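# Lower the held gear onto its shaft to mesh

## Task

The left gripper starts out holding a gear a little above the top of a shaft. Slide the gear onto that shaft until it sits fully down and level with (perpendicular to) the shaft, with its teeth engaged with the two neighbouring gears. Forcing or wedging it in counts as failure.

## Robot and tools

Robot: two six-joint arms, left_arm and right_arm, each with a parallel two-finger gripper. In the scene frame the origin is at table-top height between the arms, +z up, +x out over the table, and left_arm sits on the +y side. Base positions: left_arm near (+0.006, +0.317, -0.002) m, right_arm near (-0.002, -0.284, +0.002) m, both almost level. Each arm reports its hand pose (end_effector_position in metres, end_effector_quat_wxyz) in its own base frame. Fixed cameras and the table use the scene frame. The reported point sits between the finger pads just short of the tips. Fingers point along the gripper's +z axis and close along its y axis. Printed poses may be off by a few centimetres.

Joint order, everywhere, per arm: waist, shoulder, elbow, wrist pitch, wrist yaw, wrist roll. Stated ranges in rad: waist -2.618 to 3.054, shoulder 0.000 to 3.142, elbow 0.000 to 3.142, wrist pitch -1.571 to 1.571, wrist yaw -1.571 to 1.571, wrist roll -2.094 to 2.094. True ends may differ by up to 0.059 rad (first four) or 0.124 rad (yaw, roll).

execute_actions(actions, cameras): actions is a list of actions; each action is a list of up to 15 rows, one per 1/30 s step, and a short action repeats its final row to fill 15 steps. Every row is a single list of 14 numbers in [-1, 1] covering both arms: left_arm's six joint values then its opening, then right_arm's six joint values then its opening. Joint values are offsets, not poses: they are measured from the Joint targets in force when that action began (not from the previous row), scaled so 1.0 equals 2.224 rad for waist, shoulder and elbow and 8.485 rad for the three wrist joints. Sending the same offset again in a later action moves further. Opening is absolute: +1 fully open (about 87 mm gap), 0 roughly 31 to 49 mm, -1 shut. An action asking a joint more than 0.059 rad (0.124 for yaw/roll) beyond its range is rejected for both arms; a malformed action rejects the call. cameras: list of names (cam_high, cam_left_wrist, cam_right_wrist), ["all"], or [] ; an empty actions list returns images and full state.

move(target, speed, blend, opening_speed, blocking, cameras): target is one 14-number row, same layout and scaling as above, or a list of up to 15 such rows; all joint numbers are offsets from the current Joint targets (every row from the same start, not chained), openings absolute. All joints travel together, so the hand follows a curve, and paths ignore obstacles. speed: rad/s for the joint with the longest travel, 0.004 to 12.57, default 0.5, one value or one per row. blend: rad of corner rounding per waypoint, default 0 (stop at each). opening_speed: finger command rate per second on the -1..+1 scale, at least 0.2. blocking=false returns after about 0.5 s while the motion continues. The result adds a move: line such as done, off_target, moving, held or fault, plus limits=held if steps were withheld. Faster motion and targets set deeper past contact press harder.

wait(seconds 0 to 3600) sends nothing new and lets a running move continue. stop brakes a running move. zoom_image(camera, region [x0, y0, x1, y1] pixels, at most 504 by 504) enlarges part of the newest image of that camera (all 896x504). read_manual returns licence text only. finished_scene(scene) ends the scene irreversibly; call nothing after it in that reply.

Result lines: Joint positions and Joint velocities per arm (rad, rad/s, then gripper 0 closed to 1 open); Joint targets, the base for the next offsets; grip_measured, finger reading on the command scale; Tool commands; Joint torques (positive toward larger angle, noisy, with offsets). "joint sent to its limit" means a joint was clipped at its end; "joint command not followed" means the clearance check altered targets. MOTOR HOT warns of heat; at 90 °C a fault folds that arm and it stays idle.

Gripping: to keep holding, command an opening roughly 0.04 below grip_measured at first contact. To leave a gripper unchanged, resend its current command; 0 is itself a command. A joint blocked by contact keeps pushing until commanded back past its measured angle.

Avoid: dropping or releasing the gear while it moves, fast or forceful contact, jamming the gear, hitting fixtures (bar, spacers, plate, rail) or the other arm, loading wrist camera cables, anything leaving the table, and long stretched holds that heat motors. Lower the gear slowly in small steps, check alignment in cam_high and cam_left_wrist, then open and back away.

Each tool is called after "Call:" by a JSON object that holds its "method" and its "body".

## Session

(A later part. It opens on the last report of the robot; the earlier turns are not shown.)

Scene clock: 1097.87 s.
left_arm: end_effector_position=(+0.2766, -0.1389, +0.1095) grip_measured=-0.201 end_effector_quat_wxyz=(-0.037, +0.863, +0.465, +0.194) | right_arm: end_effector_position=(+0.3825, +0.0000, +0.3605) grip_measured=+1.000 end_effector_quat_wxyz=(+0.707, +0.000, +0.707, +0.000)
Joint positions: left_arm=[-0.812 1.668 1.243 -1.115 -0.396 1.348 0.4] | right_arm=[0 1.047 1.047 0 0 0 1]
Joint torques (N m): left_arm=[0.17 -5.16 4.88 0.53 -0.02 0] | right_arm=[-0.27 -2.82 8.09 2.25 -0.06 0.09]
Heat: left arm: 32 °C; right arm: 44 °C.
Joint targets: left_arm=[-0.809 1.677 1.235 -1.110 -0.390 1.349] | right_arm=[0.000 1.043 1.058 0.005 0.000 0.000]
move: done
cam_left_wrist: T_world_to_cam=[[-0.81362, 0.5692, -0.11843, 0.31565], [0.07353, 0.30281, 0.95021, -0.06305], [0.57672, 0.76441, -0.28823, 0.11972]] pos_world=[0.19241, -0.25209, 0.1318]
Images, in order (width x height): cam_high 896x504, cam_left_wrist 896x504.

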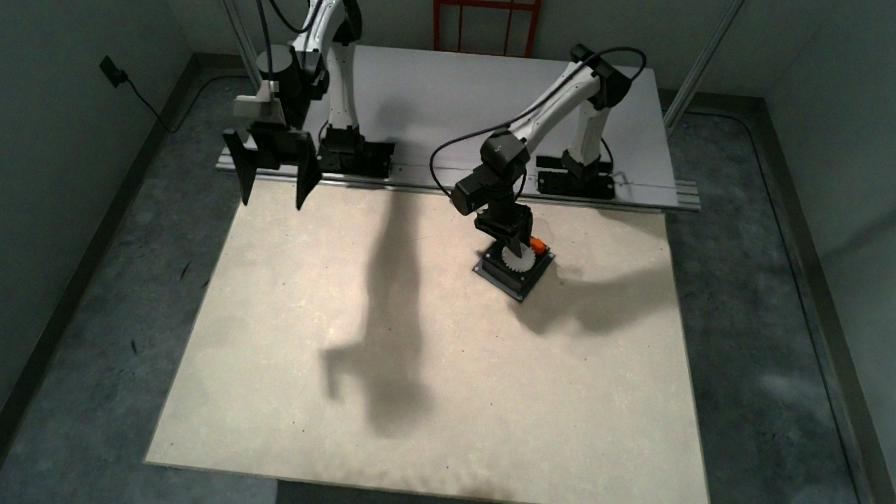

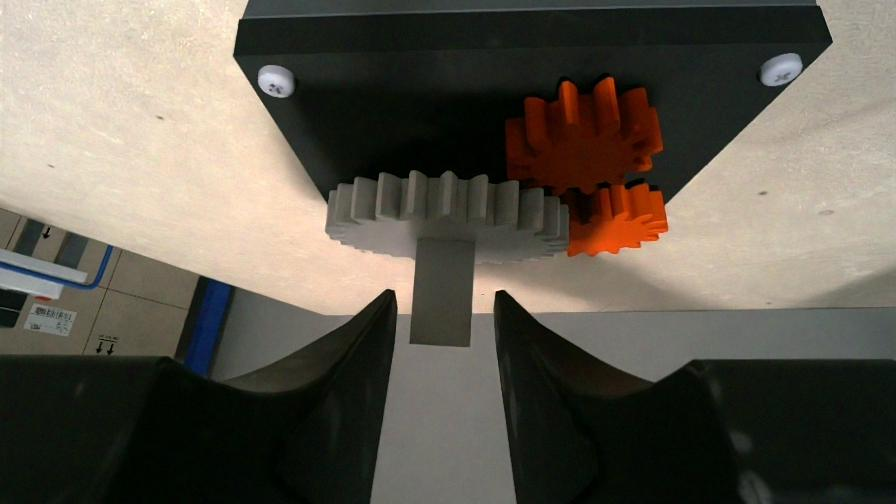

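Call:
{"method": "move", "body": {"target": [0,0,0,0,0,0,-1,0,0,0,0,0,0,1], "opening_speed": 0.5}}

Call:
{"method": "move", "body": {"target": [-0.0155,-0.002,0.003,-0.0012,-0.0028,0,-1,0,0,0,0,0,0,1], "speed": 0.05, "cameras": ["cam_left_wrist","cam_high"]}}

Call:
{"method": "zoom_image", "body": {"camera": "cam_left_wrist", "region": [300, 60, 700, 360]}}

Scene clock: 1112.43 s.
left_arm: end_effector_position=(+0.2770, -0.1394, +0.1095) grip_measured=-0.471 end_effector_quat_wxyz=(-0.036, +0.863, +0.465, +0.194) | right_arm: end_effector_position=(+0.3825, +0.0000, +0.3605) grip_measured=+1.000 end_effector_quat_wxyz=(+0.707, +0.000, +0.707, +0.000)
Joint positions: left_arm=[-0.812 1.668 1.243 -1.113 -0.396 1.348 0.264] | right_arm=[0 1.047 1.047 0 0 0 1]
Joint torques (N m): left_arm=[0.14 -5.2 4.66 0.49 -0.02 -0.03] | right_arm=[-0.24 -2.82 8.1 2.25 -0.07 0.1]
Heat: left arm: 33 °C; right arm: 44 °C.
Joint targets: left_arm=[-0.809 1.677 1.235 -1.110 -0.390 1.349] | right_arm=[0.000 1.043 1.058 0.005 0.000 0.000]
move: done

Scene clock: 1113.53 s.
left_arm: end_effector_position=(+0.2762, -0.1419, +0.1116) grip_measured=-0.471 end_effector_quat_wxyz=(-0.038, +0.865, +0.456, +0.203) | right_arm: end_effector_position=(+0.3825, +0.0000, +0.3605) grip_measured=+1.000 end_effector_quat_wxyz=(+0.707, +0.000, +0.707, +0.000)
Joint positions: left_arm=[-0.83 1.668 1.243 -1.115 -0.415 1.348 0.264] | right_arm=[0 1.047 1.047 0 0 0 1]
Joint torques (N m): left_arm=[-1.26 -5.52 5.24 0.41 -0.03 -0.02] | right_arm=[-0.25 -2.81 8.09 2.25 -0.06 0.09]
Heat: left arm: 33 °C; right arm: 44 °C.
Joint targets: left_arm=[-0.844 1.673 1.242 -1.120 -0.413 1.349] | right_arm=[0.000 1.043 1.058 0.005 0.000 0.000]
move: done
cam_left_wrist: T_world_to_cam=[[-0.80214, 0.58451, -0.12218, 0.31661], [0.0653, 0.28925, 0.95503, -0.06433], [0.59356, 0.75808, -0.27018, 0.11519]] pos_world=[0.18979, -0.25377, 0.13125]
Images, in order (width x height): cam_high 896x504, cam_left_wrist 896x504.

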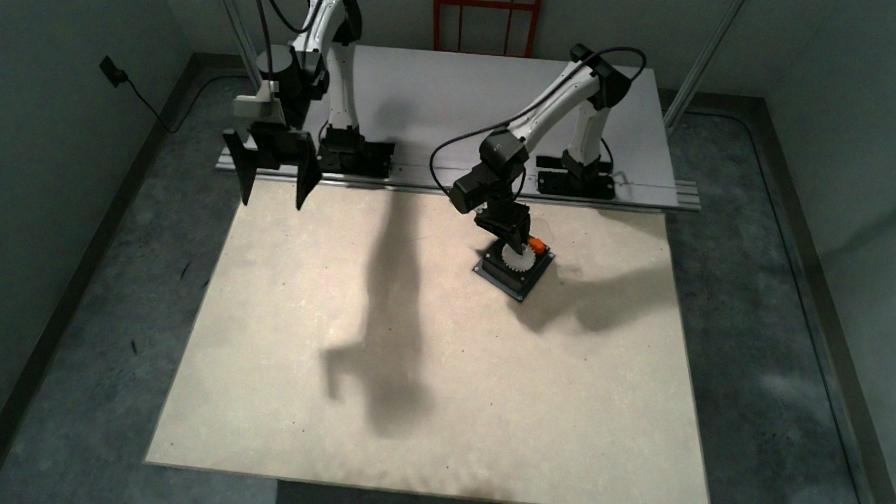

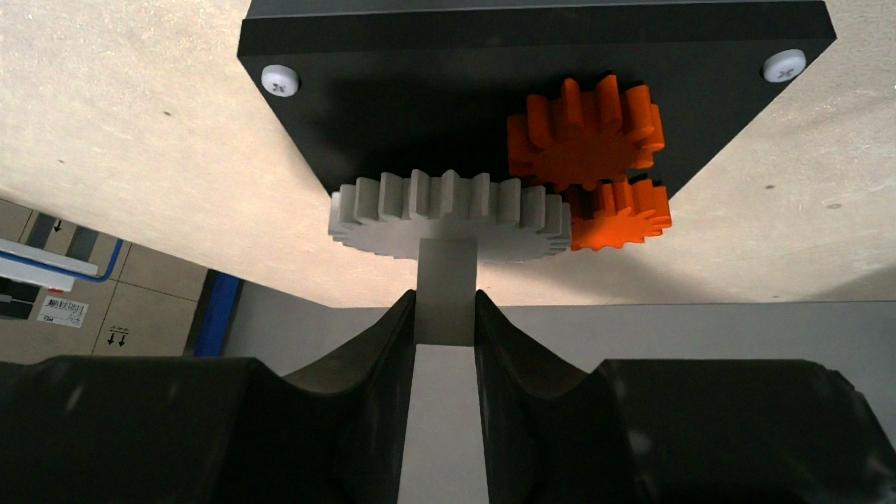

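Scaled by 1.260 from the camera's image (finer frame: 1280x720).

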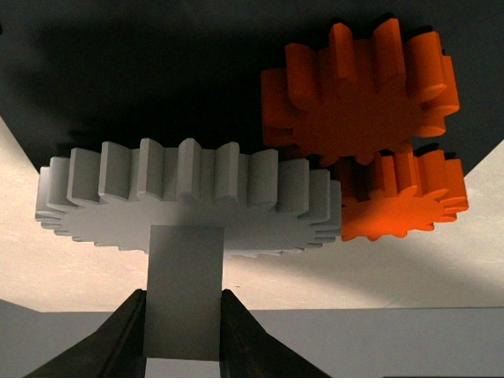

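Call:
{"method": "move", "body": {"target": [0,0,0,0,0,0,-0.1,0,0,0,0,0,0,1], "opening_speed": 0.4}}

Call:
{"method": "move", "body": {"target": [[0,0,0.0697,-0.0183,0,0,-0.1,0,0,0,0,0,0,1],[0.1223,-0.0328,0.0958,-0.0213,0.0546,0.0285,-0.1,0,0,0,0,0,0,1]], "speed": [0.2,0.4], "cameras": ["cam_left_wrist","cam_high"]}}

Call:
{"method": "zoom_image", "body": {"camera": "cam_high", "region": [480, 210, 570, 300]}}

Scene clock: 1158.33 s.
left_arm: end_effector_position=(+0.2752, -0.1438, +0.1116) grip_measured=-0.101 end_effector_quat_wxyz=(-0.038, +0.867, +0.453, +0.203) | right_arm: end_effector_position=(+0.3825, +0.0000, +0.3605) grip_measured=+1.000 end_effector_quat_wxyz=(+0.707, +0.000, +0.707, +0.000)
Joint positions: left_arm=[-0.837 1.668 1.243 -1.115 -0.415 1.348 0.45] | right_arm=[0 1.047 1.047 0 0 0 1]
Joint torques (N m): left_arm=[-0.75 -5.57 5.35 0.41 -0.07 -0.03] | right_arm=[-0.25 -2.82 8.09 2.25 -0.06 0.09]
Heat: left arm: 33 °C; right arm: 44 °C.
Joint targets: left_arm=[-0.844 1.673 1.242 -1.120 -0.414 1.349] | right_arm=[0.000 1.043 1.058 0.005 0.000 0.000]
move: done

Scene clock: 1161.87 s.
left_arm: end_effector_position=(+0.2783, -0.1416, +0.1373) grip_measured=-0.100 end_effector_quat_wxyz=(+0.048, +0.880, +0.472, +0.003) | right_arm: end_effector_position=(+0.3825, +0.0000, +0.3605) grip_measured=+1.000 end_effector_quat_wxyz=(+0.707, +0.000, +0.707, +0.000)
Joint positions: left_arm=[-0.582 1.632 1.432 -1.284 0.04 1.574 0.45] | right_arm=[0 1.047 1.047 0 0 0 1]
Joint torques (N m): left_arm=[0.75 -8.17 7.27 0.37 0.37 0.17] | right_arm=[-0.25 -2.82 8.09 2.25 -0.06 0.09]
Heat: left arm: 34 °C; right arm: 44 °C.
Joint targets: left_arm=[-0.572 1.600 1.455 -1.301 0.050 1.591] | right_arm=[0.000 1.043 1.058 0.005 0.000 0.000]
move: done
cam_left_wrist: T_world_to_cam=[[-0.82818, 0.55269, -0.093, 0.32004], [0.3057, 0.58455, 0.75156, -0.08622], [0.46974, 0.594, -0.65307, 0.18458]] pos_world=[0.20471, -0.23612, 0.21511]
Images, in order (width x height): cam_high 896x504, cam_left_wrist 896x504.

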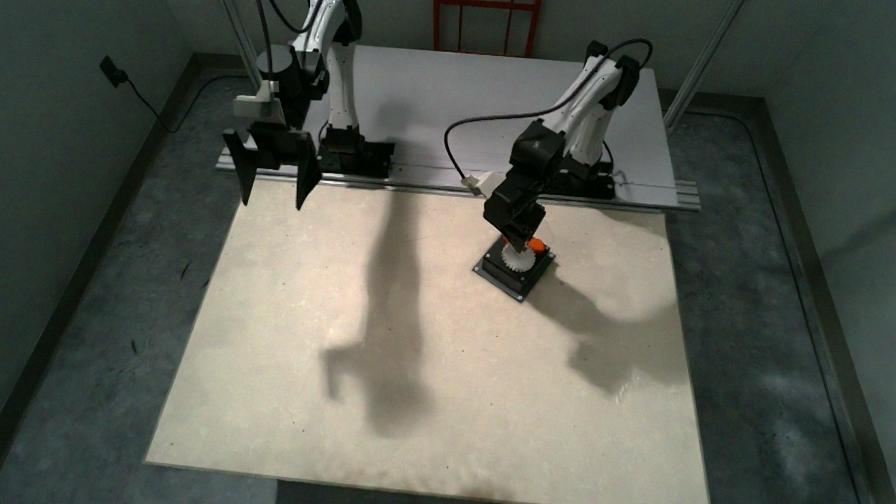

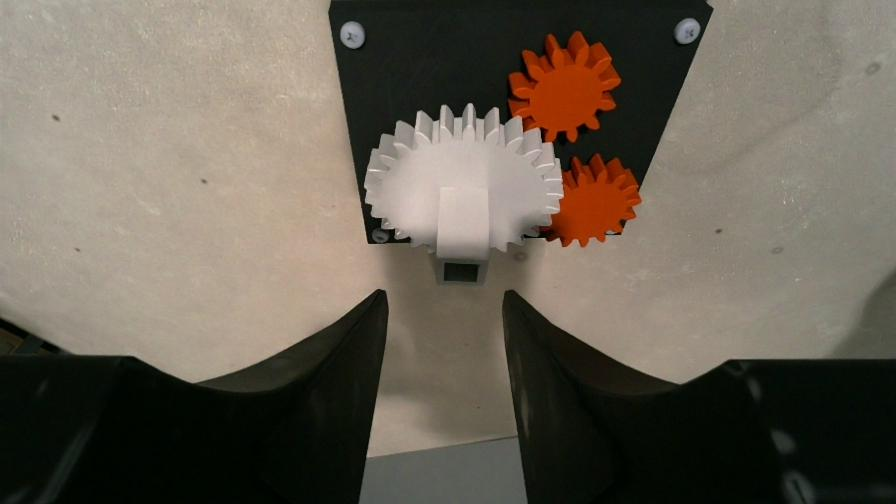

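Scaled by 5.600 from the camera's image (finer frame: 1280x720).

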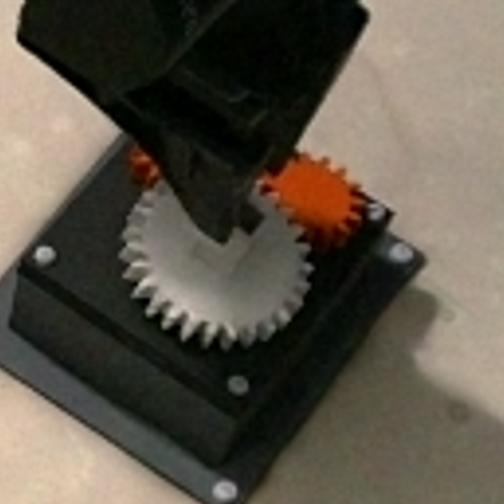

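Call:
{"method": "move", "body": {"target": [[0.0054,-0.025,0,0,0,0,-0.1,0,0,0,0,0,0,1],[0.0054,0.0189,0.0,0,0,0,-0.1,0,0,0,0,0,0,1],[0.0054,0.0189,-0.036,0.009,0,0,-0.1,0,0,0,0,0,0,1]], "speed": [0.2,0.2,0.1], "cameras": ["cam_left_wrist"]}}

Scene clock: 1189.13 s.
left_arm: end_effector_position=(+0.2797, -0.1383, +0.1273) grip_measured=-0.100 end_effector_quat_wxyz=(+0.051, +0.878, +0.477, +0.005) | right_arm: end_effector_position=(+0.3825, +0.0000, +0.3605) grip_measured=+1.000 end_effector_quat_wxyz=(+0.707, +0.000, +0.707, +0.000)
Joint positions: left_arm=[-0.57 1.624 1.385 -1.237 0.041 1.575 0.45] | right_arm=[0 1.047 1.047 0 0 0 1]
Joint torques (N m): left_arm=[0.77 -4.27 4.72 0.72 0.34 0.15] | right_arm=[-0.25 -2.82 8.1 2.25 -0.07 0.09]
Heat: left arm: 35 °C; right arm: 44 °C.
Joint targets: left_arm=[-0.560 1.642 1.374 -1.225 0.050 1.591] | right_arm=[0.000 1.043 1.058 0.005 0.000 0.000]
move: done
cam_left_wrist: T_world_to_cam=[[-0.83396, 0.54285, -0.09911, 0.31955], [0.29547, 0.59096, 0.75064, -0.07721], [0.46606, 0.59672, -0.65323, 0.17678]] pos_world=[0.20691, -0.23333, 0.2051]

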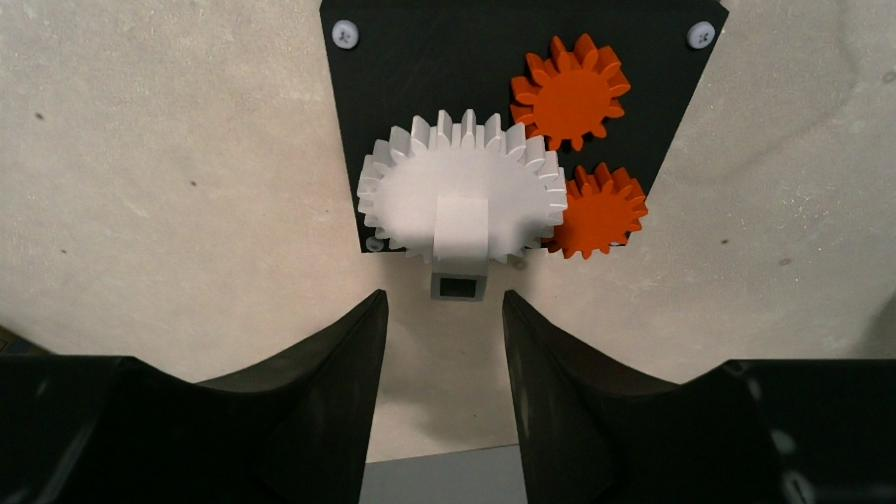

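Call:
{"method": "move", "body": {"target": [0,0,-0.036,0.0068,0,0,-0.1,0,0,0,0,0,0,1], "speed": 0.1, "cameras": ["cam_left_wrist"]}}

Scene clock: 1195.50 s.
left_arm: end_effector_position=(+0.2743, -0.1349, +0.1067) grip_measured=-0.100 end_effector_quat_wxyz=(+0.041, +0.878, +0.477, -0.001) | right_arm: end_effector_position=(+0.3825, +0.0000, +0.3605) grip_measured=+1.000 end_effector_quat_wxyz=(+0.707, +0.000, +0.707, +0.000)
Joint positions: left_arm=[-0.57 1.624 1.305 -1.179 0.041 1.575 0.45] | right_arm=[0 1.047 1.047 0 0 0 1]
Joint torques (N m): left_arm=[0.8 -4.19 4.52 0.62 0.36 0.13] | right_arm=[-0.27 -2.82 8.09 2.25 -0.07 0.09]
Heat: left arm: 35 °C; right arm: 44 °C.
Joint targets: left_arm=[-0.560 1.642 1.294 -1.167 0.050 1.591] | right_arm=[0.000 1.043 1.058 0.005 0.000 0.000]
move: done
cam_left_wrist: T_world_to_cam=[[-0.83564, 0.54388, -0.07677, 0.30928], [0.3096, 0.58184, 0.75207, -0.06746], [0.45371, 0.60469, -0.6546, 0.16839]] pos_world=[0.20294, -0.23079, 0.18471]

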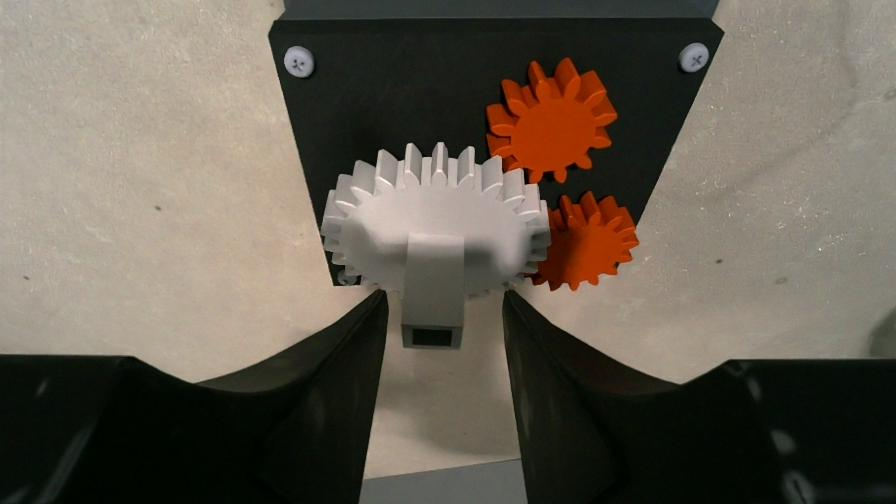

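Call:
{"method": "move", "body": {"target": [0,0,0,0.002,0,0,-0.1,0,0,0,0,0,0,1], "speed": 0.1}}

Call:
{"method": "move", "body": {"target": [0,0,0,0,0,0,-1,0,0,0,0,0,0,1], "opening_speed": 0.4, "cameras": ["cam_left_wrist"]}}

Call:
{"method": "zoom_image", "body": {"camera": "cam_left_wrist", "region": [300, 40, 680, 360]}}

Scene clock: 1199.90 s.
left_arm: end_effector_position=(+0.2779, -0.1371, +0.1070) grip_measured=-0.100 end_effector_quat_wxyz=(+0.049, +0.878, +0.477, +0.003) | right_arm: end_effector_position=(+0.3825, +0.0000, +0.3605) grip_measured=+1.000 end_effector_quat_wxyz=(+0.707, +0.000, +0.707, +0.000)
Joint positions: left_arm=[-0.57 1.624 1.305 -1.163 0.041 1.575 0.45] | right_arm=[0 1.047 1.047 0 0 0 1]
Joint torques (N m): left_arm=[0.75 -4.27 4.66 0.67 0.36 0.14] | right_arm=[-0.25 -2.81 8.1 2.25 -0.06 0.09]
Heat: left arm: 34 °C; right arm: 44 °C.
Joint targets: left_arm=[-0.560 1.642 1.294 -1.150 0.050 1.591] | right_arm=[0.000 1.043 1.058 0.005 0.000 0.000]
move: done

Scene clock: 1202.37 s.
left_arm: end_effector_position=(+0.2780, -0.1373, +0.1070) grip_measured=-0.470 end_effector_quat_wxyz=(+0.049, +0.878, +0.477, +0.003) | right_arm: end_effector_position=(+0.3825, +0.0000, +0.3605) grip_measured=+1.000 end_effector_quat_wxyz=(+0.707, +0.000, +0.707, +0.000)
Joint positions: left_arm=[-0.57 1.624 1.305 -1.162 0.042 1.575 0.265] | right_arm=[0 1.047 1.047 0 0 0 1]
Joint torques (N m): left_arm=[0.73 -4.22 4.68 0.65 0.35 0.16] | right_arm=[-0.25 -2.81 8.09 2.25 -0.06 0.09]
Heat: left arm: 34 °C; right arm: 44 °C.
Joint targets: left_arm=[-0.560 1.642 1.294 -1.150 0.050 1.591] | right_arm=[0.000 1.043 1.058 0.005 0.000 0.000]
move: done
cam_left_wrist: T_world_to_cam=[[-0.83437, 0.54309, -0.09425, 0.31517], [0.29886, 0.58939, 0.75053, -0.06314], [0.46316, 0.59805, -0.65408, 0.16483]] pos_world=[0.2055, -0.23253, 0.18491]

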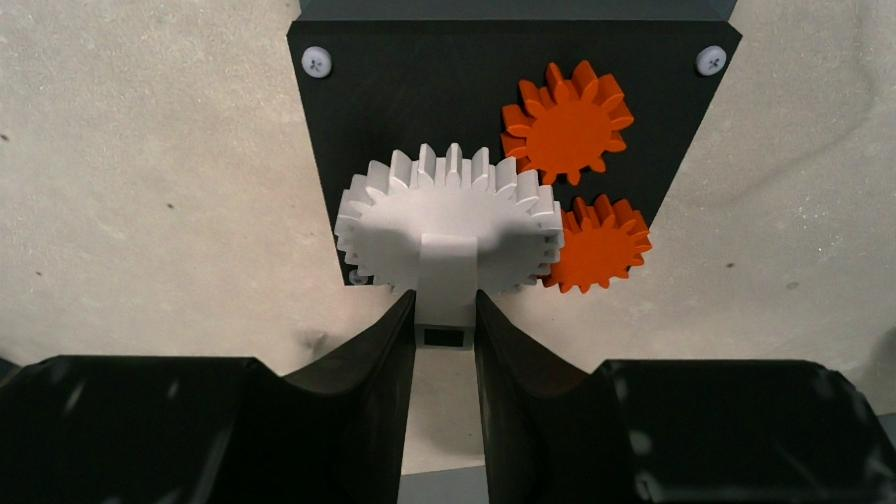

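Scaled by 1.326 from the camera's image (finer frame: 1280x720).

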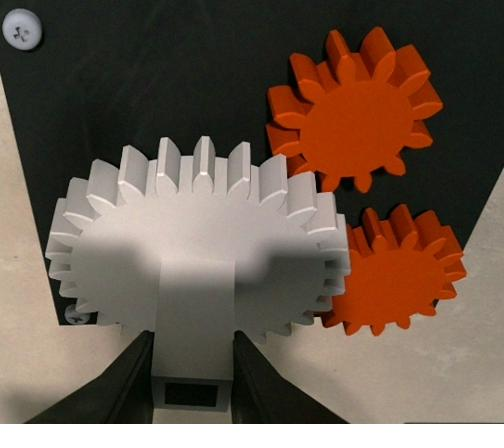

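Call:
{"method": "move", "body": {"target": [[0,0,0.006,-0.0016,0,0,-1,0,0,0,0,0,0,1],[-0.0787,-0.0063,-0.0211,0.0057,-0.0301,-0.0253,-1,0,0,0,0,0,0,1]], "speed": 0.1, "cameras": ["cam_left_wrist","cam_high"]}}

Call:
{"method": "zoom_image", "body": {"camera": "cam_left_wrist", "region": [300, 40, 680, 320]}}

Call:
{"method": "zoom_image", "body": {"camera": "cam_high", "region": [480, 210, 570, 300]}}

Scene clock: 1238.13 s.
left_arm: end_effector_position=(+0.2734, -0.1389, +0.1123) grip_measured=-0.476 end_effector_quat_wxyz=(+0.002, +0.865, +0.488, +0.116) | right_arm: end_effector_position=(+0.3825, +0.0000, +0.3605) grip_measured=+1.000 end_effector_quat_wxyz=(+0.707, +0.000, +0.707, +0.000)
Joint positions: left_arm=[-0.727 1.624 1.271 -1.137 -0.217 1.395 0.262] | right_arm=[0 1.047 1.047 0 0 0 1]
Joint torques (N m): left_arm=[-0.87 -5.35 3.54 0.85 0.19 -0.24] | right_arm=[-0.25 -2.81 8.09 2.25 -0.06 0.09]
Heat: left arm: 34 °C; right arm: 44 °C.
Joint targets: left_arm=[-0.735 1.628 1.247 -1.102 -0.206 1.376] | right_arm=[0.000 1.043 1.058 0.005 0.000 0.000]
move: done
cam_left_wrist: T_world_to_cam=[[-0.84156, 0.52643, -0.12102, 0.31539], [0.15132, 0.44484, 0.88274, -0.05945], [0.51853, 0.72457, -0.45402, 0.15139]] pos_world=[0.19591, -0.24928, 0.15938]
Images, in order (width x height): cam_high 896x504, cam_left_wrist 896x504.

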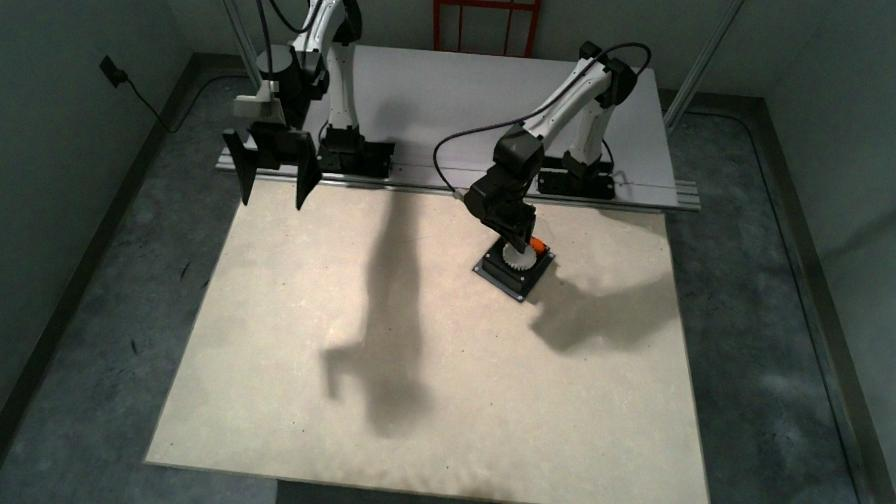

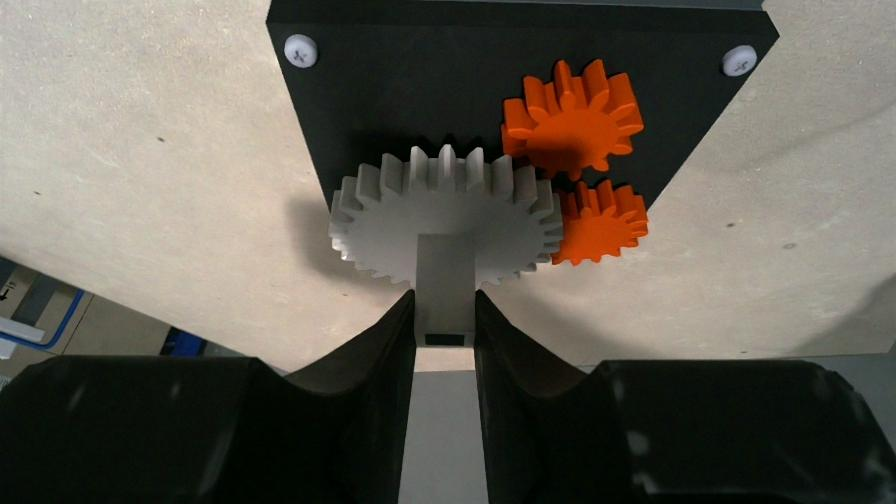

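Scaled by 1.326 from the camera's image (finer frame: 1280x720).

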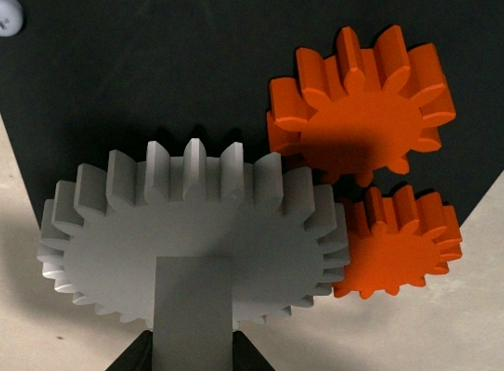

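Scaled by 5.600 from the camera's image (finer frame: 1280x720).

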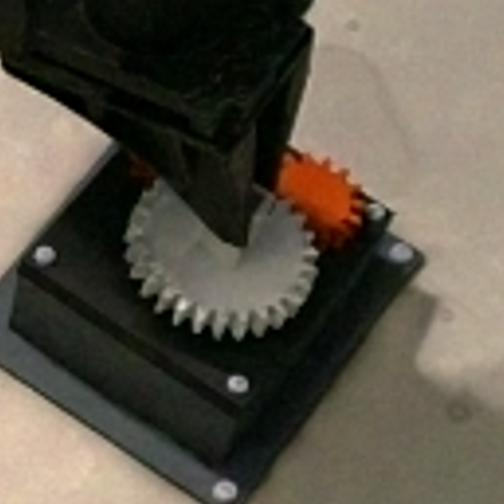

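Call:
{"method": "move", "body": {"target": [-0.032,-0.015,-0.022,0.0035,-0.0118,-0.0083,-1,0,0,0,0,0,0,1], "speed": 0.06, "cameras": ["cam_left_wrist"]}}

Call:
{"method": "zoom_image", "body": {"camera": "cam_left_wrist", "region": [300, 40, 680, 320]}}

Scene clock: 1248.70 s.
left_arm: end_effector_position=(+0.2708, -0.1398, +0.1153) grip_measured=-0.477 end_effector_quat_wxyz=(+0.000, +0.857, +0.486, +0.172) | right_arm: end_effector_position=(+0.3825, +0.0000, +0.3605) grip_measured=+1.000 end_effector_quat_wxyz=(+0.707, +0.000, +0.707, +0.000)
Joint positions: left_arm=[-0.796 1.604 1.222 -1.097 -0.334 1.328 0.262] | right_arm=[0 1.047 1.047 0 0 0 1]
Joint torques (N m): left_arm=[-0.95 -6.13 3.6 0.82 0.32 -0.26] | right_arm=[-0.25 -2.82 8.1 2.25 -0.06 0.1]
Heat: left arm: 33 °C; right arm: 44 °C.
Joint targets: left_arm=[-0.806 1.594 1.198 -1.072 -0.306 1.306] | right_arm=[0.000 1.043 1.058 0.005 0.000 0.000]
move: done
cam_left_wrist: T_world_to_cam=[[-0.83019, 0.53049, -0.17139, 0.31726], [0.0608, 0.39176, 0.91806, -0.04827], [0.55416, 0.75174, -0.35749, 0.13764]] pos_world=[0.19005, -0.25286, 0.1479]

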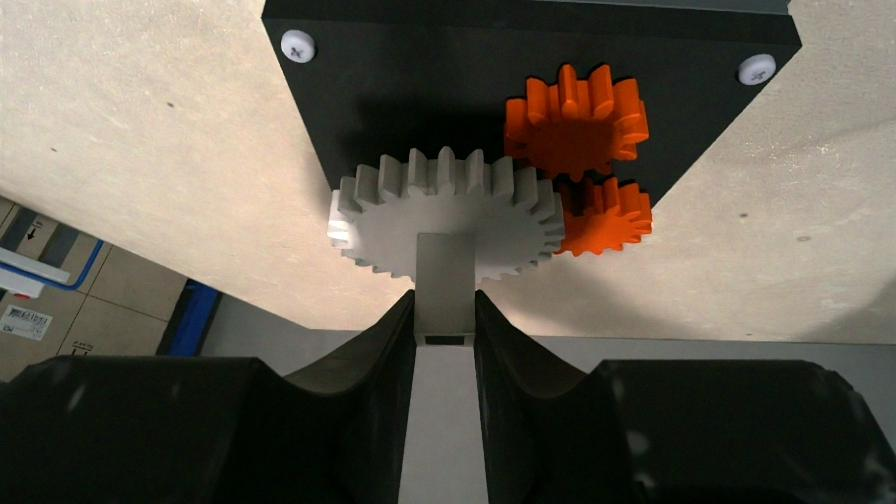

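Scaled by 1.326 from the camera's image (finer frame: 1280x720).

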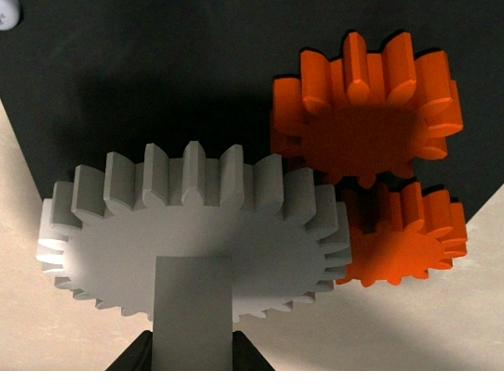

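Call:
{"method": "move", "body": {"target": [-0.0166,0.031,0.0211,-0.0074,-0.0099,-0.0045,-1,0,0,0,0,0,0,1], "speed": 0.06, "cameras": ["cam_left_wrist"]}}

Call:
{"method": "zoom_image", "body": {"camera": "cam_left_wrist", "region": [300, 40, 680, 320]}}

Scene clock: 1265.67 s.
left_arm: end_effector_position=(+0.2702, -0.1412, +0.1184) grip_measured=-0.477 end_effector_quat_wxyz=(-0.019, +0.852, +0.482, +0.201) | right_arm: end_effector_position=(+0.3825, +0.0000, +0.3605) grip_measured=+1.000 end_effector_quat_wxyz=(+0.707, +0.000, +0.707, +0.000)
Joint positions: left_arm=[-0.836 1.633 1.239 -1.123 -0.404 1.287 0.262] | right_arm=[0 1.047 1.047 0 0 0 1]
Joint torques (N m): left_arm=[-0.75 -3.21 5.96 0.38 0.08 -0.25] | right_arm=[-0.25 -2.82 8.09 2.25 -0.06 0.09]
Heat: left arm: 32 °C; right arm: 44 °C.
Joint targets: left_arm=[-0.843 1.663 1.245 -1.135 -0.390 1.268] | right_arm=[0.000 1.043 1.058 0.005 0.000 0.000]
move: done
cam_left_wrist: T_world_to_cam=[[-0.82668, 0.53785, -0.16527, 0.31743], [0.02904, 0.33411, 0.94208, -0.05293], [0.56192, 0.774, -0.29182, 0.13347]] pos_world=[0.18895, -0.25635, 0.14128]

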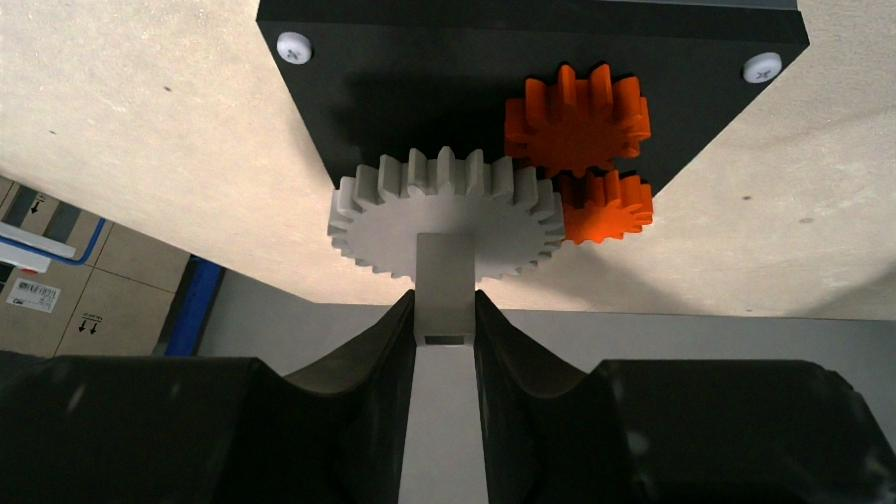

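Scaled by 1.326 from the camera's image (finer frame: 1280x720).

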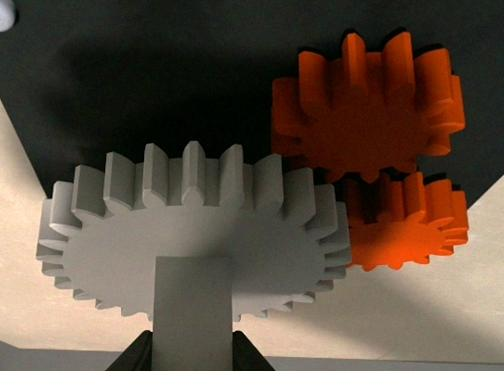

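Call:
{"method": "move", "body": {"target": [0,0.001,-0.009,0.0025,0.004,0,-1,0,0,0,0,0,0,1], "speed": 0.04}}

Call:
{"method": "move", "body": {"target": [0,0.001,-0.007,0.0018,0.001,0,-1,0,0,0,0,0,0,1], "speed": 0.04}}

Scene clock: 1272.33 s.
left_arm: end_effector_position=(+0.2700, -0.1414, +0.1182) grip_measured=-0.477 end_effector_quat_wxyz=(-0.019, +0.852, +0.482, +0.201) | right_arm: end_effector_position=(+0.3825, +0.0000, +0.3605) grip_measured=+1.000 end_effector_quat_wxyz=(+0.707, +0.000, +0.707, +0.000)
Joint positions: left_arm=[-0.836 1.633 1.239 -1.123 -0.403 1.287 0.262] | right_arm=[0 1.047 1.047 0 0 0 1]
Joint torques (N m): left_arm=[-0.84 -3.14 4.36 0.58 0.47 -0.24] | right_arm=[-0.27 -2.82 8.1 2.24 -0.06 0.09]
Heat: left arm: 32 °C; right arm: 44 °C.
Joint targets: left_arm=[-0.843 1.666 1.225 -1.114 -0.356 1.268] | right_arm=[0.000 1.043 1.058 0.005 0.000 0.000]
move: off_target (left_arm); left_arm: the wrist yaw is farthest, 0.047 rad from its target

Scene clock: 1273.13 s.
left_arm: end_effector_position=(+0.2701, -0.1417, +0.1168) grip_measured=-0.477 end_effector_quat_wxyz=(-0.018, +0.852, +0.483, +0.201) | right_arm: end_effector_position=(+0.3825, +0.0000, +0.3605) grip_measured=+1.000 end_effector_quat_wxyz=(+0.707, +0.000, +0.707, +0.000)
Joint positions: left_arm=[-0.836 1.633 1.234 -1.115 -0.402 1.286 0.262] | right_arm=[0 1.047 1.047 0 0 0 1]
Joint torques (N m): left_arm=[-0.88 -2.93 3.51 0.68 0.59 -0.22] | right_arm=[-0.25 -2.82 8.1 2.25 -0.06 0.1]
Heat: left arm: 32 °C; right arm: 44 °C.
Joint targets: left_arm=[-0.843 1.668 1.210 -1.098 -0.347 1.268] | right_arm=[0.000 1.043 1.058 0.005 0.000 0.000]
move: off_target (left_arm); left_arm: the wrist yaw is farthest, 0.054 rad from its target

Call:
{"method": "move", "body": {"target": [0,0.001,-0.007,0.0018,0,0,-1,0,0,0,0,0,0,1], "speed": 0.04}}

Call:
{"method": "move", "body": {"target": [0,0.001,-0.005,0.0013,0,0,-1,0,0,0,0,0,0,1], "speed": 0.04, "cameras": ["cam_left_wrist"]}}

Call:
{"method": "zoom_image", "body": {"camera": "cam_left_wrist", "region": [440, 40, 680, 270]}}

Scene clock: 1279.27 s.
left_arm: end_effector_position=(+0.2706, -0.1405, +0.1151) grip_measured=-0.477 end_effector_quat_wxyz=(-0.019, +0.852, +0.482, +0.204) | right_arm: end_effector_position=(+0.3825, +0.0000, +0.3605) grip_measured=+1.000 end_effector_quat_wxyz=(+0.707, +0.000, +0.707, +0.000)
Joint positions: left_arm=[-0.836 1.633 1.223 -1.105 -0.41 1.286 0.262] | right_arm=[0 1.047 1.047 0 0 0 1]
Joint torques (N m): left_arm=[-0.72 -2.69 3.1 0.71 0.67 -0.23] | right_arm=[-0.25 -2.81 8.1 2.25 -0.07 0.09]
Heat: left arm: 32 °C; right arm: 44 °C.
Joint targets: left_arm=[-0.843 1.670 1.194 -1.083 -0.347 1.268] | right_arm=[0.000 1.043 1.058 0.005 0.000 0.000]
move: off_target (left_arm); left_arm: the wrist yaw is farthest, 0.063 rad from its target

Scene clock: 1279.87 s.
left_arm: end_effector_position=(+0.2714, -0.1395, +0.1139) grip_measured=-0.477 end_effector_quat_wxyz=(-0.019, +0.851, +0.482, +0.209) | right_arm: end_effector_position=(+0.3825, +0.0000, +0.3605) grip_measured=+1.000 end_effector_quat_wxyz=(+0.707, +0.000, +0.707, +0.000)
Joint positions: left_arm=[-0.836 1.633 1.215 -1.096 -0.418 1.286 0.262] | right_arm=[0 1.047 1.047 0 0 0 1]
Joint torques (N m): left_arm=[-0.76 -2.48 2.82 0.74 0.73 -0.24] | right_arm=[-0.24 -2.82 8.1 2.25 -0.07 0.09]
Heat: left arm: 32 °C; right arm: 44 °C.
Joint targets: left_arm=[-0.843 1.672 1.183 -1.072 -0.347 1.268] | right_arm=[0.000 1.043 1.058 0.005 0.000 0.000]
move: off_target (left_arm); left_arm: the wrist yaw is farthest, 0.071 rad from its target
cam_left_wrist: T_world_to_cam=[[-0.82517, 0.53825, -0.17144, 0.31709], [0.01663, 0.3265, 0.94505, -0.04733], [0.56464, 0.77697, -0.27837, 0.12832]] pos_world=[0.18998, -0.25492, 0.13481]

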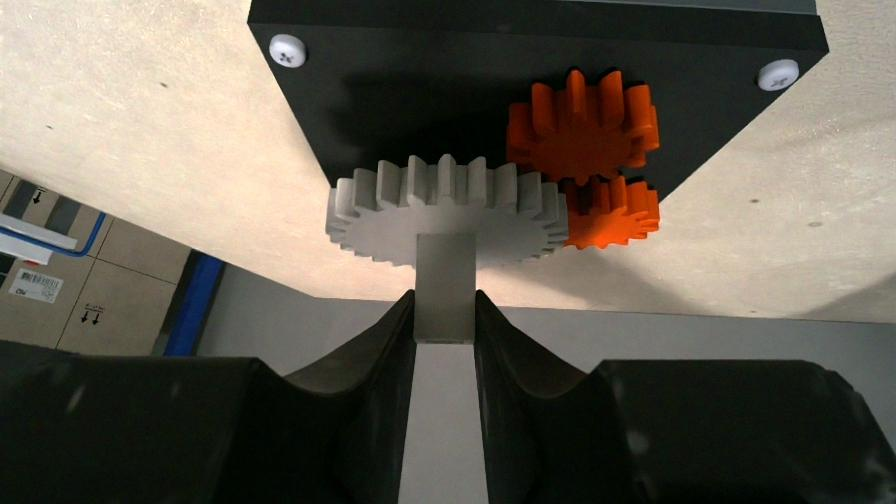

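Scaled by 2.100 from the camera's image (finer frame: 1280x720).

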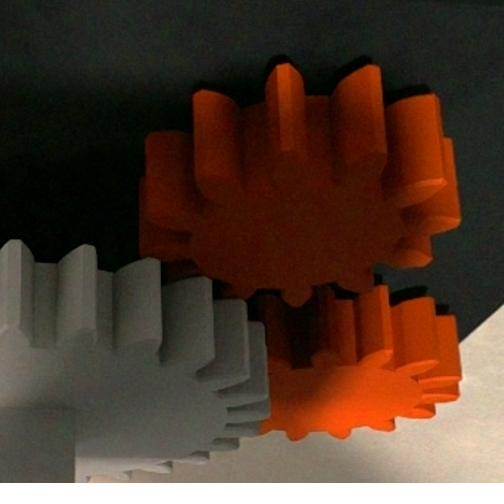

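Call:
{"method": "move", "body": {"target": [[0,0,0.03,-0.0078,-0.0045,0,-1,0,0,0,0,0,0,1],[0.0112,0.0072,0.0382,-0.0068,-0.0045,-0.011,-1,0,0,0,0,0,0,1]], "speed": 0.08}}

Call:
{"method": "move", "body": {"target": [0,0.001,-0.009,0.0025,0.0035,0,-1,0,0,0,0,0,0,1], "speed": 0.04, "cameras": ["cam_left_wrist"]}}

Call:
{"method": "zoom_image", "body": {"camera": "cam_left_wrist", "region": [300, 40, 680, 320]}}

Scene clock: 1307.37 s.
left_arm: end_effector_position=(+0.2724, -0.1375, +0.1157) grip_measured=-0.477 end_effector_quat_wxyz=(-0.021, +0.827, +0.522, +0.208) | right_arm: end_effector_position=(+0.3825, +0.0000, +0.3605) grip_measured=+1.000 end_effector_quat_wxyz=(+0.707, +0.000, +0.707, +0.000)
Joint positions: left_arm=[-0.826 1.662 1.255 -1.127 -0.42 1.197 0.262] | right_arm=[0 1.047 1.047 0 0 0 1]
Joint torques (N m): left_arm=[0.53 -3.67 6.43 0.45 0.32 -0.29] | right_arm=[-0.25 -2.82 8.09 2.25 -0.06 0.09]
Heat: left arm: 32 °C; right arm: 44 °C.
Joint targets: left_arm=[-0.818 1.688 1.268 -1.130 -0.385 1.174] | right_arm=[0.000 1.043 1.058 0.005 0.000 0.000]
move: done

Scene clock: 1308.33 s.
left_arm: end_effector_position=(+0.2720, -0.1378, +0.1153) grip_measured=-0.477 end_effector_quat_wxyz=(-0.020, +0.827, +0.523, +0.206) | right_arm: end_effector_position=(+0.3825, +0.0000, +0.3605) grip_measured=+1.000 end_effector_quat_wxyz=(+0.707, +0.000, +0.707, +0.000)
Joint positions: left_arm=[-0.826 1.662 1.255 -1.127 -0.416 1.197 0.262] | right_arm=[0 1.047 1.047 0 0 0 1]
Joint torques (N m): left_arm=[0.53 -3.59 4.89 0.64 0.61 -0.24] | right_arm=[-0.25 -2.81 8.1 2.25 -0.07 0.1]
Heat: left arm: 32 °C; right arm: 44 °C.
Joint targets: left_arm=[-0.818 1.690 1.248 -1.108 -0.356 1.174] | right_arm=[0.000 1.043 1.058 0.005 0.000 0.000]
move: off_target (left_arm); left_arm: the wrist yaw is farthest, 0.061 rad from its target
cam_left_wrist: T_world_to_cam=[[-0.86976, 0.45737, -0.18529, 0.31951], [-0.02063, 0.34146, 0.93967, -0.0364], [0.49304, 0.82111, -0.28755, 0.15364]] pos_world=[0.20139, -0.25986, 0.13758]

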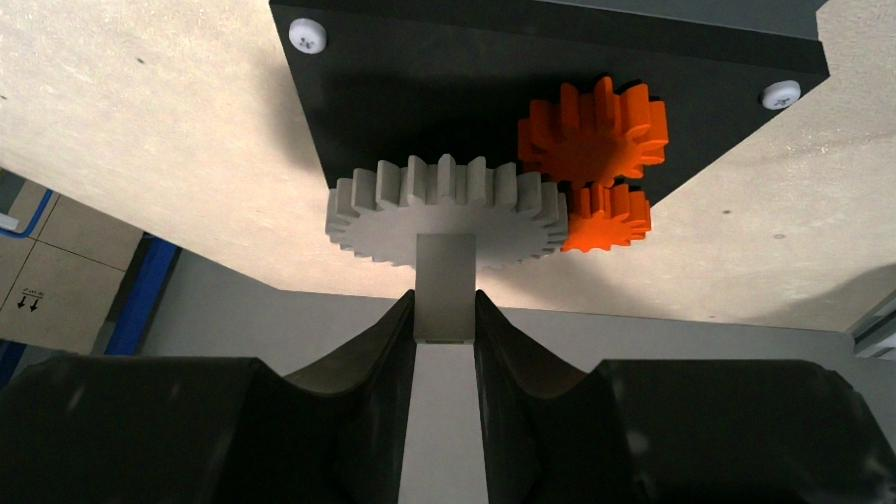

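Scaled by 1.326 from the camera's image (finer frame: 1280x720).

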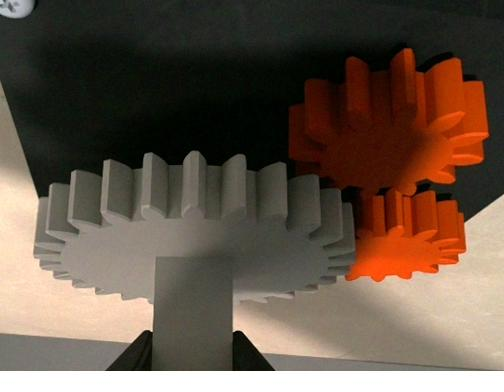

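Call:
{"method": "move", "body": {"target": [-0.0324,0,-0.0035,-0.003,-0.0134,-0.0058,-1,0,0,0,0,0,0,1], "speed": 0.06, "cameras": ["cam_left_wrist"]}}

Call:
{"method": "zoom_image", "body": {"camera": "cam_left_wrist", "region": [300, 40, 680, 320]}}

Scene clock: 1323.93 s.
left_arm: end_effector_position=(+0.2693, -0.1413, +0.1191) grip_measured=-0.477 end_effector_quat_wxyz=(-0.023, +0.820, +0.520, +0.240) | right_arm: end_effector_position=(+0.3825, +0.0000, +0.3605) grip_measured=+1.000 end_effector_quat_wxyz=(+0.707, +0.000, +0.707, +0.000)
Joint positions: left_arm=[-0.873 1.671 1.249 -1.13 -0.487 1.143 0.262] | right_arm=[0 1.047 1.047 0 0 0 1]
Joint torques (N m): left_arm=[-1.68 -4.38 4.66 0.42 0.08 -0.21] | right_arm=[-0.25 -2.81 8.09 2.25 -0.06 0.09]
Heat: left arm: 32 °C; right arm: 44 °C.
Joint targets: left_arm=[-0.890 1.690 1.240 -1.134 -0.470 1.125] | right_arm=[0.000 1.043 1.058 0.005 0.000 0.000]
move: done
cam_left_wrist: T_world_to_cam=[[-0.86004, 0.46278, -0.21487, 0.32112], [-0.07438, 0.30292, 0.95011, -0.03104], [0.50478, 0.83311, -0.2261, 0.15018]] pos_world=[0.19806, -0.26432, 0.13245]

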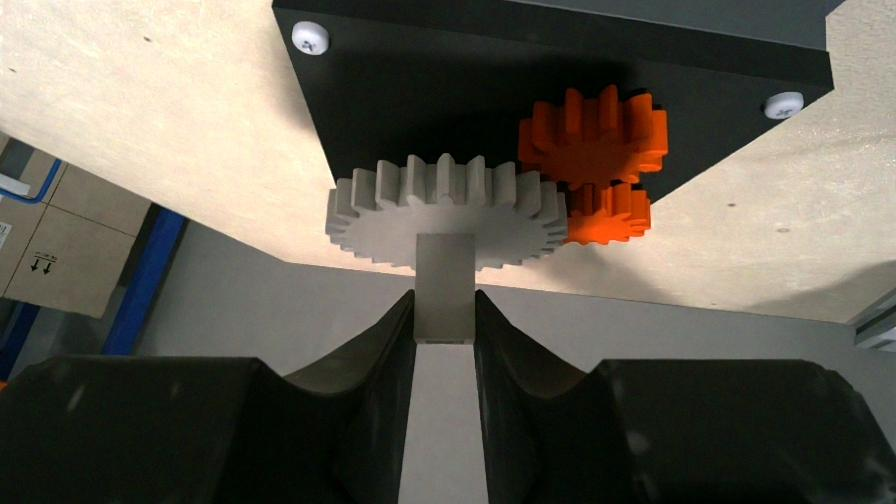

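Scaled by 1.326 from the camera's image (finer frame: 1280x720).

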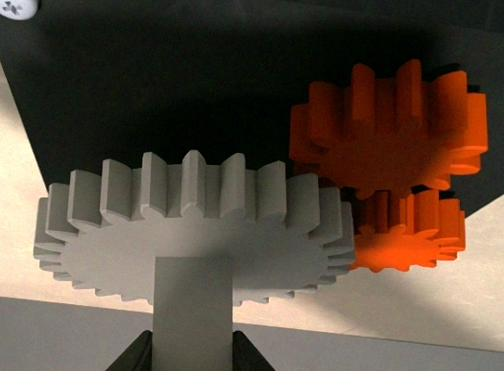

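Call:
{"method": "move", "body": {"target": [[0.0193,0.0297,0.0391,-0.0088,0.0027,0.0029,-1,0,0,0,0,0,0,1],[0.0193,0.0297,0.0351,-0.0078,0.0027,0.0029,-1,0,0,0,0,0,0,1]], "speed": 0.05, "cameras": ["cam_left_wrist","cam_high"]}}

Call:
{"method": "zoom_image", "body": {"camera": "cam_left_wrist", "region": [300, 40, 680, 320]}}

Call:
{"method": "zoom_image", "body": {"camera": "cam_high", "region": [480, 210, 570, 300]}}

Scene clock: 1354.30 s.
left_arm: end_effector_position=(+0.2722, -0.1401, +0.1180) grip_measured=-0.477 end_effector_quat_wxyz=(-0.054, +0.820, +0.521, +0.230) | right_arm: end_effector_position=(+0.3825, +0.0000, +0.3605) grip_measured=+1.000 end_effector_quat_wxyz=(+0.707, +0.000, +0.707, +0.000)
Joint positions: left_arm=[-0.857 1.73 1.313 -1.196 -0.476 1.142 0.262] | right_arm=[0 1.047 1.047 0 0 0 1]
Joint torques (N m): left_arm=[0.75 -4.3 5.68 0.31 0.19 0.06] | right_arm=[-0.25 -2.82 8.1 2.25 -0.06 0.09]
Heat: left arm: 33 °C; right arm: 44 °C.
Joint targets: left_arm=[-0.847 1.756 1.318 -1.200 -0.446 1.150] | right_arm=[0.000 1.043 1.058 0.005 0.000 0.000]
move: done
cam_left_wrist: T_world_to_cam=[[-0.87654, 0.45582, -0.15459, 0.3192], [-0.03273, 0.26398, 0.96397, -0.04856], [0.48021, 0.85002, -0.21647, 0.15541]] pos_world=[0.20357, -0.26478, 0.12979]
Images, in order (width x height): cam_high 896x504, cam_left_wrist 896x504.

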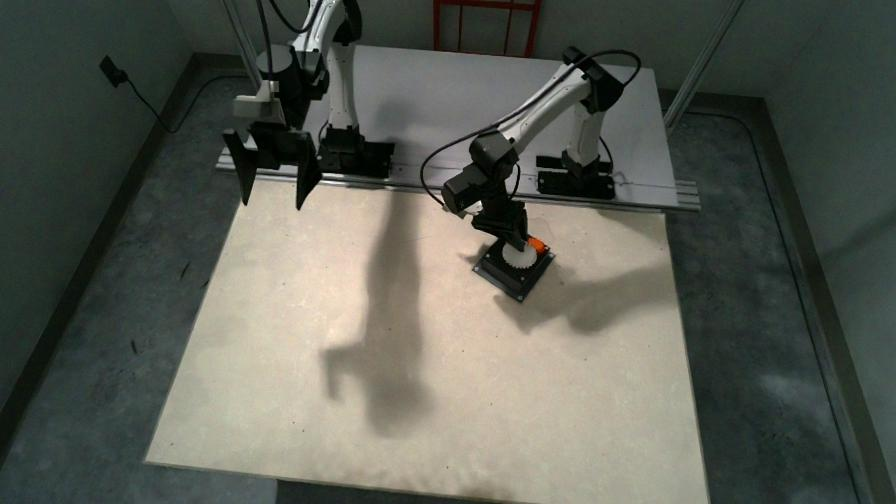

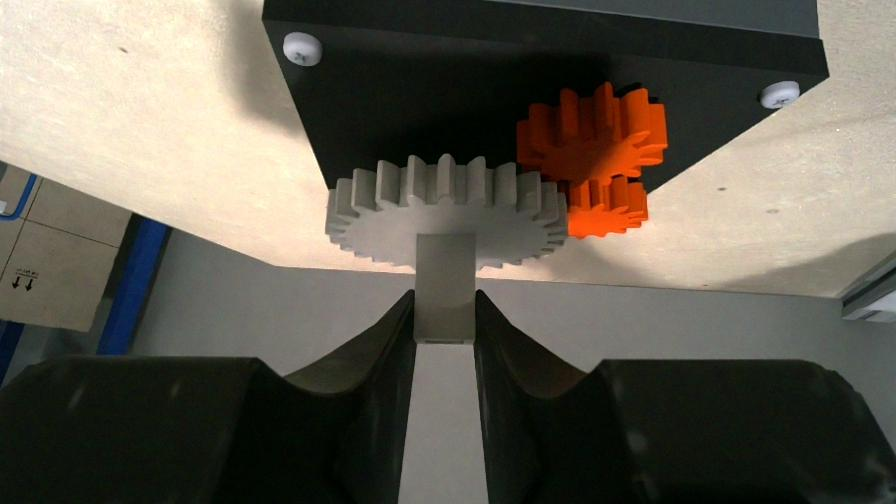

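Scaled by 1.326 from the camera's image (finer frame: 1280x720).

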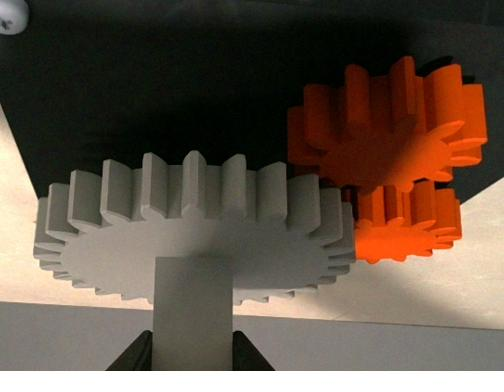

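Scaled by 5.600 from the camera's image (finer frame: 1280x720).

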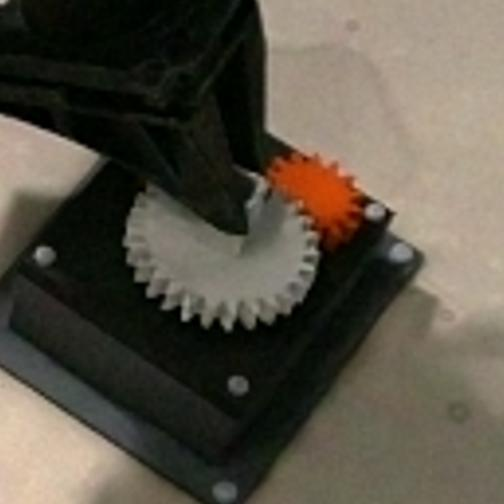

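Call:
{"method": "move", "body": {"target": [-0.003,-0.001,-0.009,0.0025,0.003,0,-1,0,0,0,0,0,0,1], "speed": 0.04}}

Call:
{"method": "move", "body": {"target": [-0.003,0,-0.006,0.0015,0.001,0,-1,0,0,0,0,0,0,1], "speed": 0.04}}

Scene clock: 1359.80 s.
left_arm: end_effector_position=(+0.2717, -0.1404, +0.1175) grip_measured=-0.477 end_effector_quat_wxyz=(-0.053, +0.821, +0.521, +0.228) | right_arm: end_effector_position=(+0.3825, +0.0000, +0.3605) grip_measured=+1.000 end_effector_quat_wxyz=(+0.707, +0.000, +0.707, +0.000)
Joint positions: left_arm=[-0.857 1.73 1.313 -1.196 -0.471 1.142 0.262] | right_arm=[0 1.047 1.047 0 0 0 1]
Joint torques (N m): left_arm=[0.18 -4.45 4.1 0.5 0.49 0.04] | right_arm=[-0.25 -2.82 8.1 2.25 -0.06 0.09]
Heat: left arm: 33 °C; right arm: 44 °C.
Joint targets: left_arm=[-0.854 1.754 1.298 -1.179 -0.421 1.150] | right_arm=[0.000 1.043 1.058 0.005 0.000 0.000]
move: off_target (left_arm); left_arm: the wrist yaw is farthest, 0.051 rad from its target

Scene clock: 1360.37 s.
left_arm: end_effector_position=(+0.2716, -0.1406, +0.1168) grip_measured=-0.477 end_effector_quat_wxyz=(-0.053, +0.821, +0.521, +0.227) | right_arm: end_effector_position=(+0.3825, +0.0000, +0.3605) grip_measured=+1.000 end_effector_quat_wxyz=(+0.707, +0.000, +0.707, +0.000)
Joint positions: left_arm=[-0.857 1.73 1.311 -1.193 -0.47 1.144 0.262] | right_arm=[0 1.047 1.047 0 0 0 1]
Joint torques (N m): left_arm=[-0.44 -4.52 3.29 0.62 0.54 0] | right_arm=[-0.25 -2.82 8.09 2.25 -0.06 0.09]
Heat: left arm: 32 °C; right arm: 44 °C.
Joint targets: left_arm=[-0.860 1.754 1.285 -1.166 -0.412 1.150] | right_arm=[0.000 1.043 1.058 0.005 0.000 0.000]
move: off_target (left_arm); left_arm: the wrist yaw is farthest, 0.057 rad from its target


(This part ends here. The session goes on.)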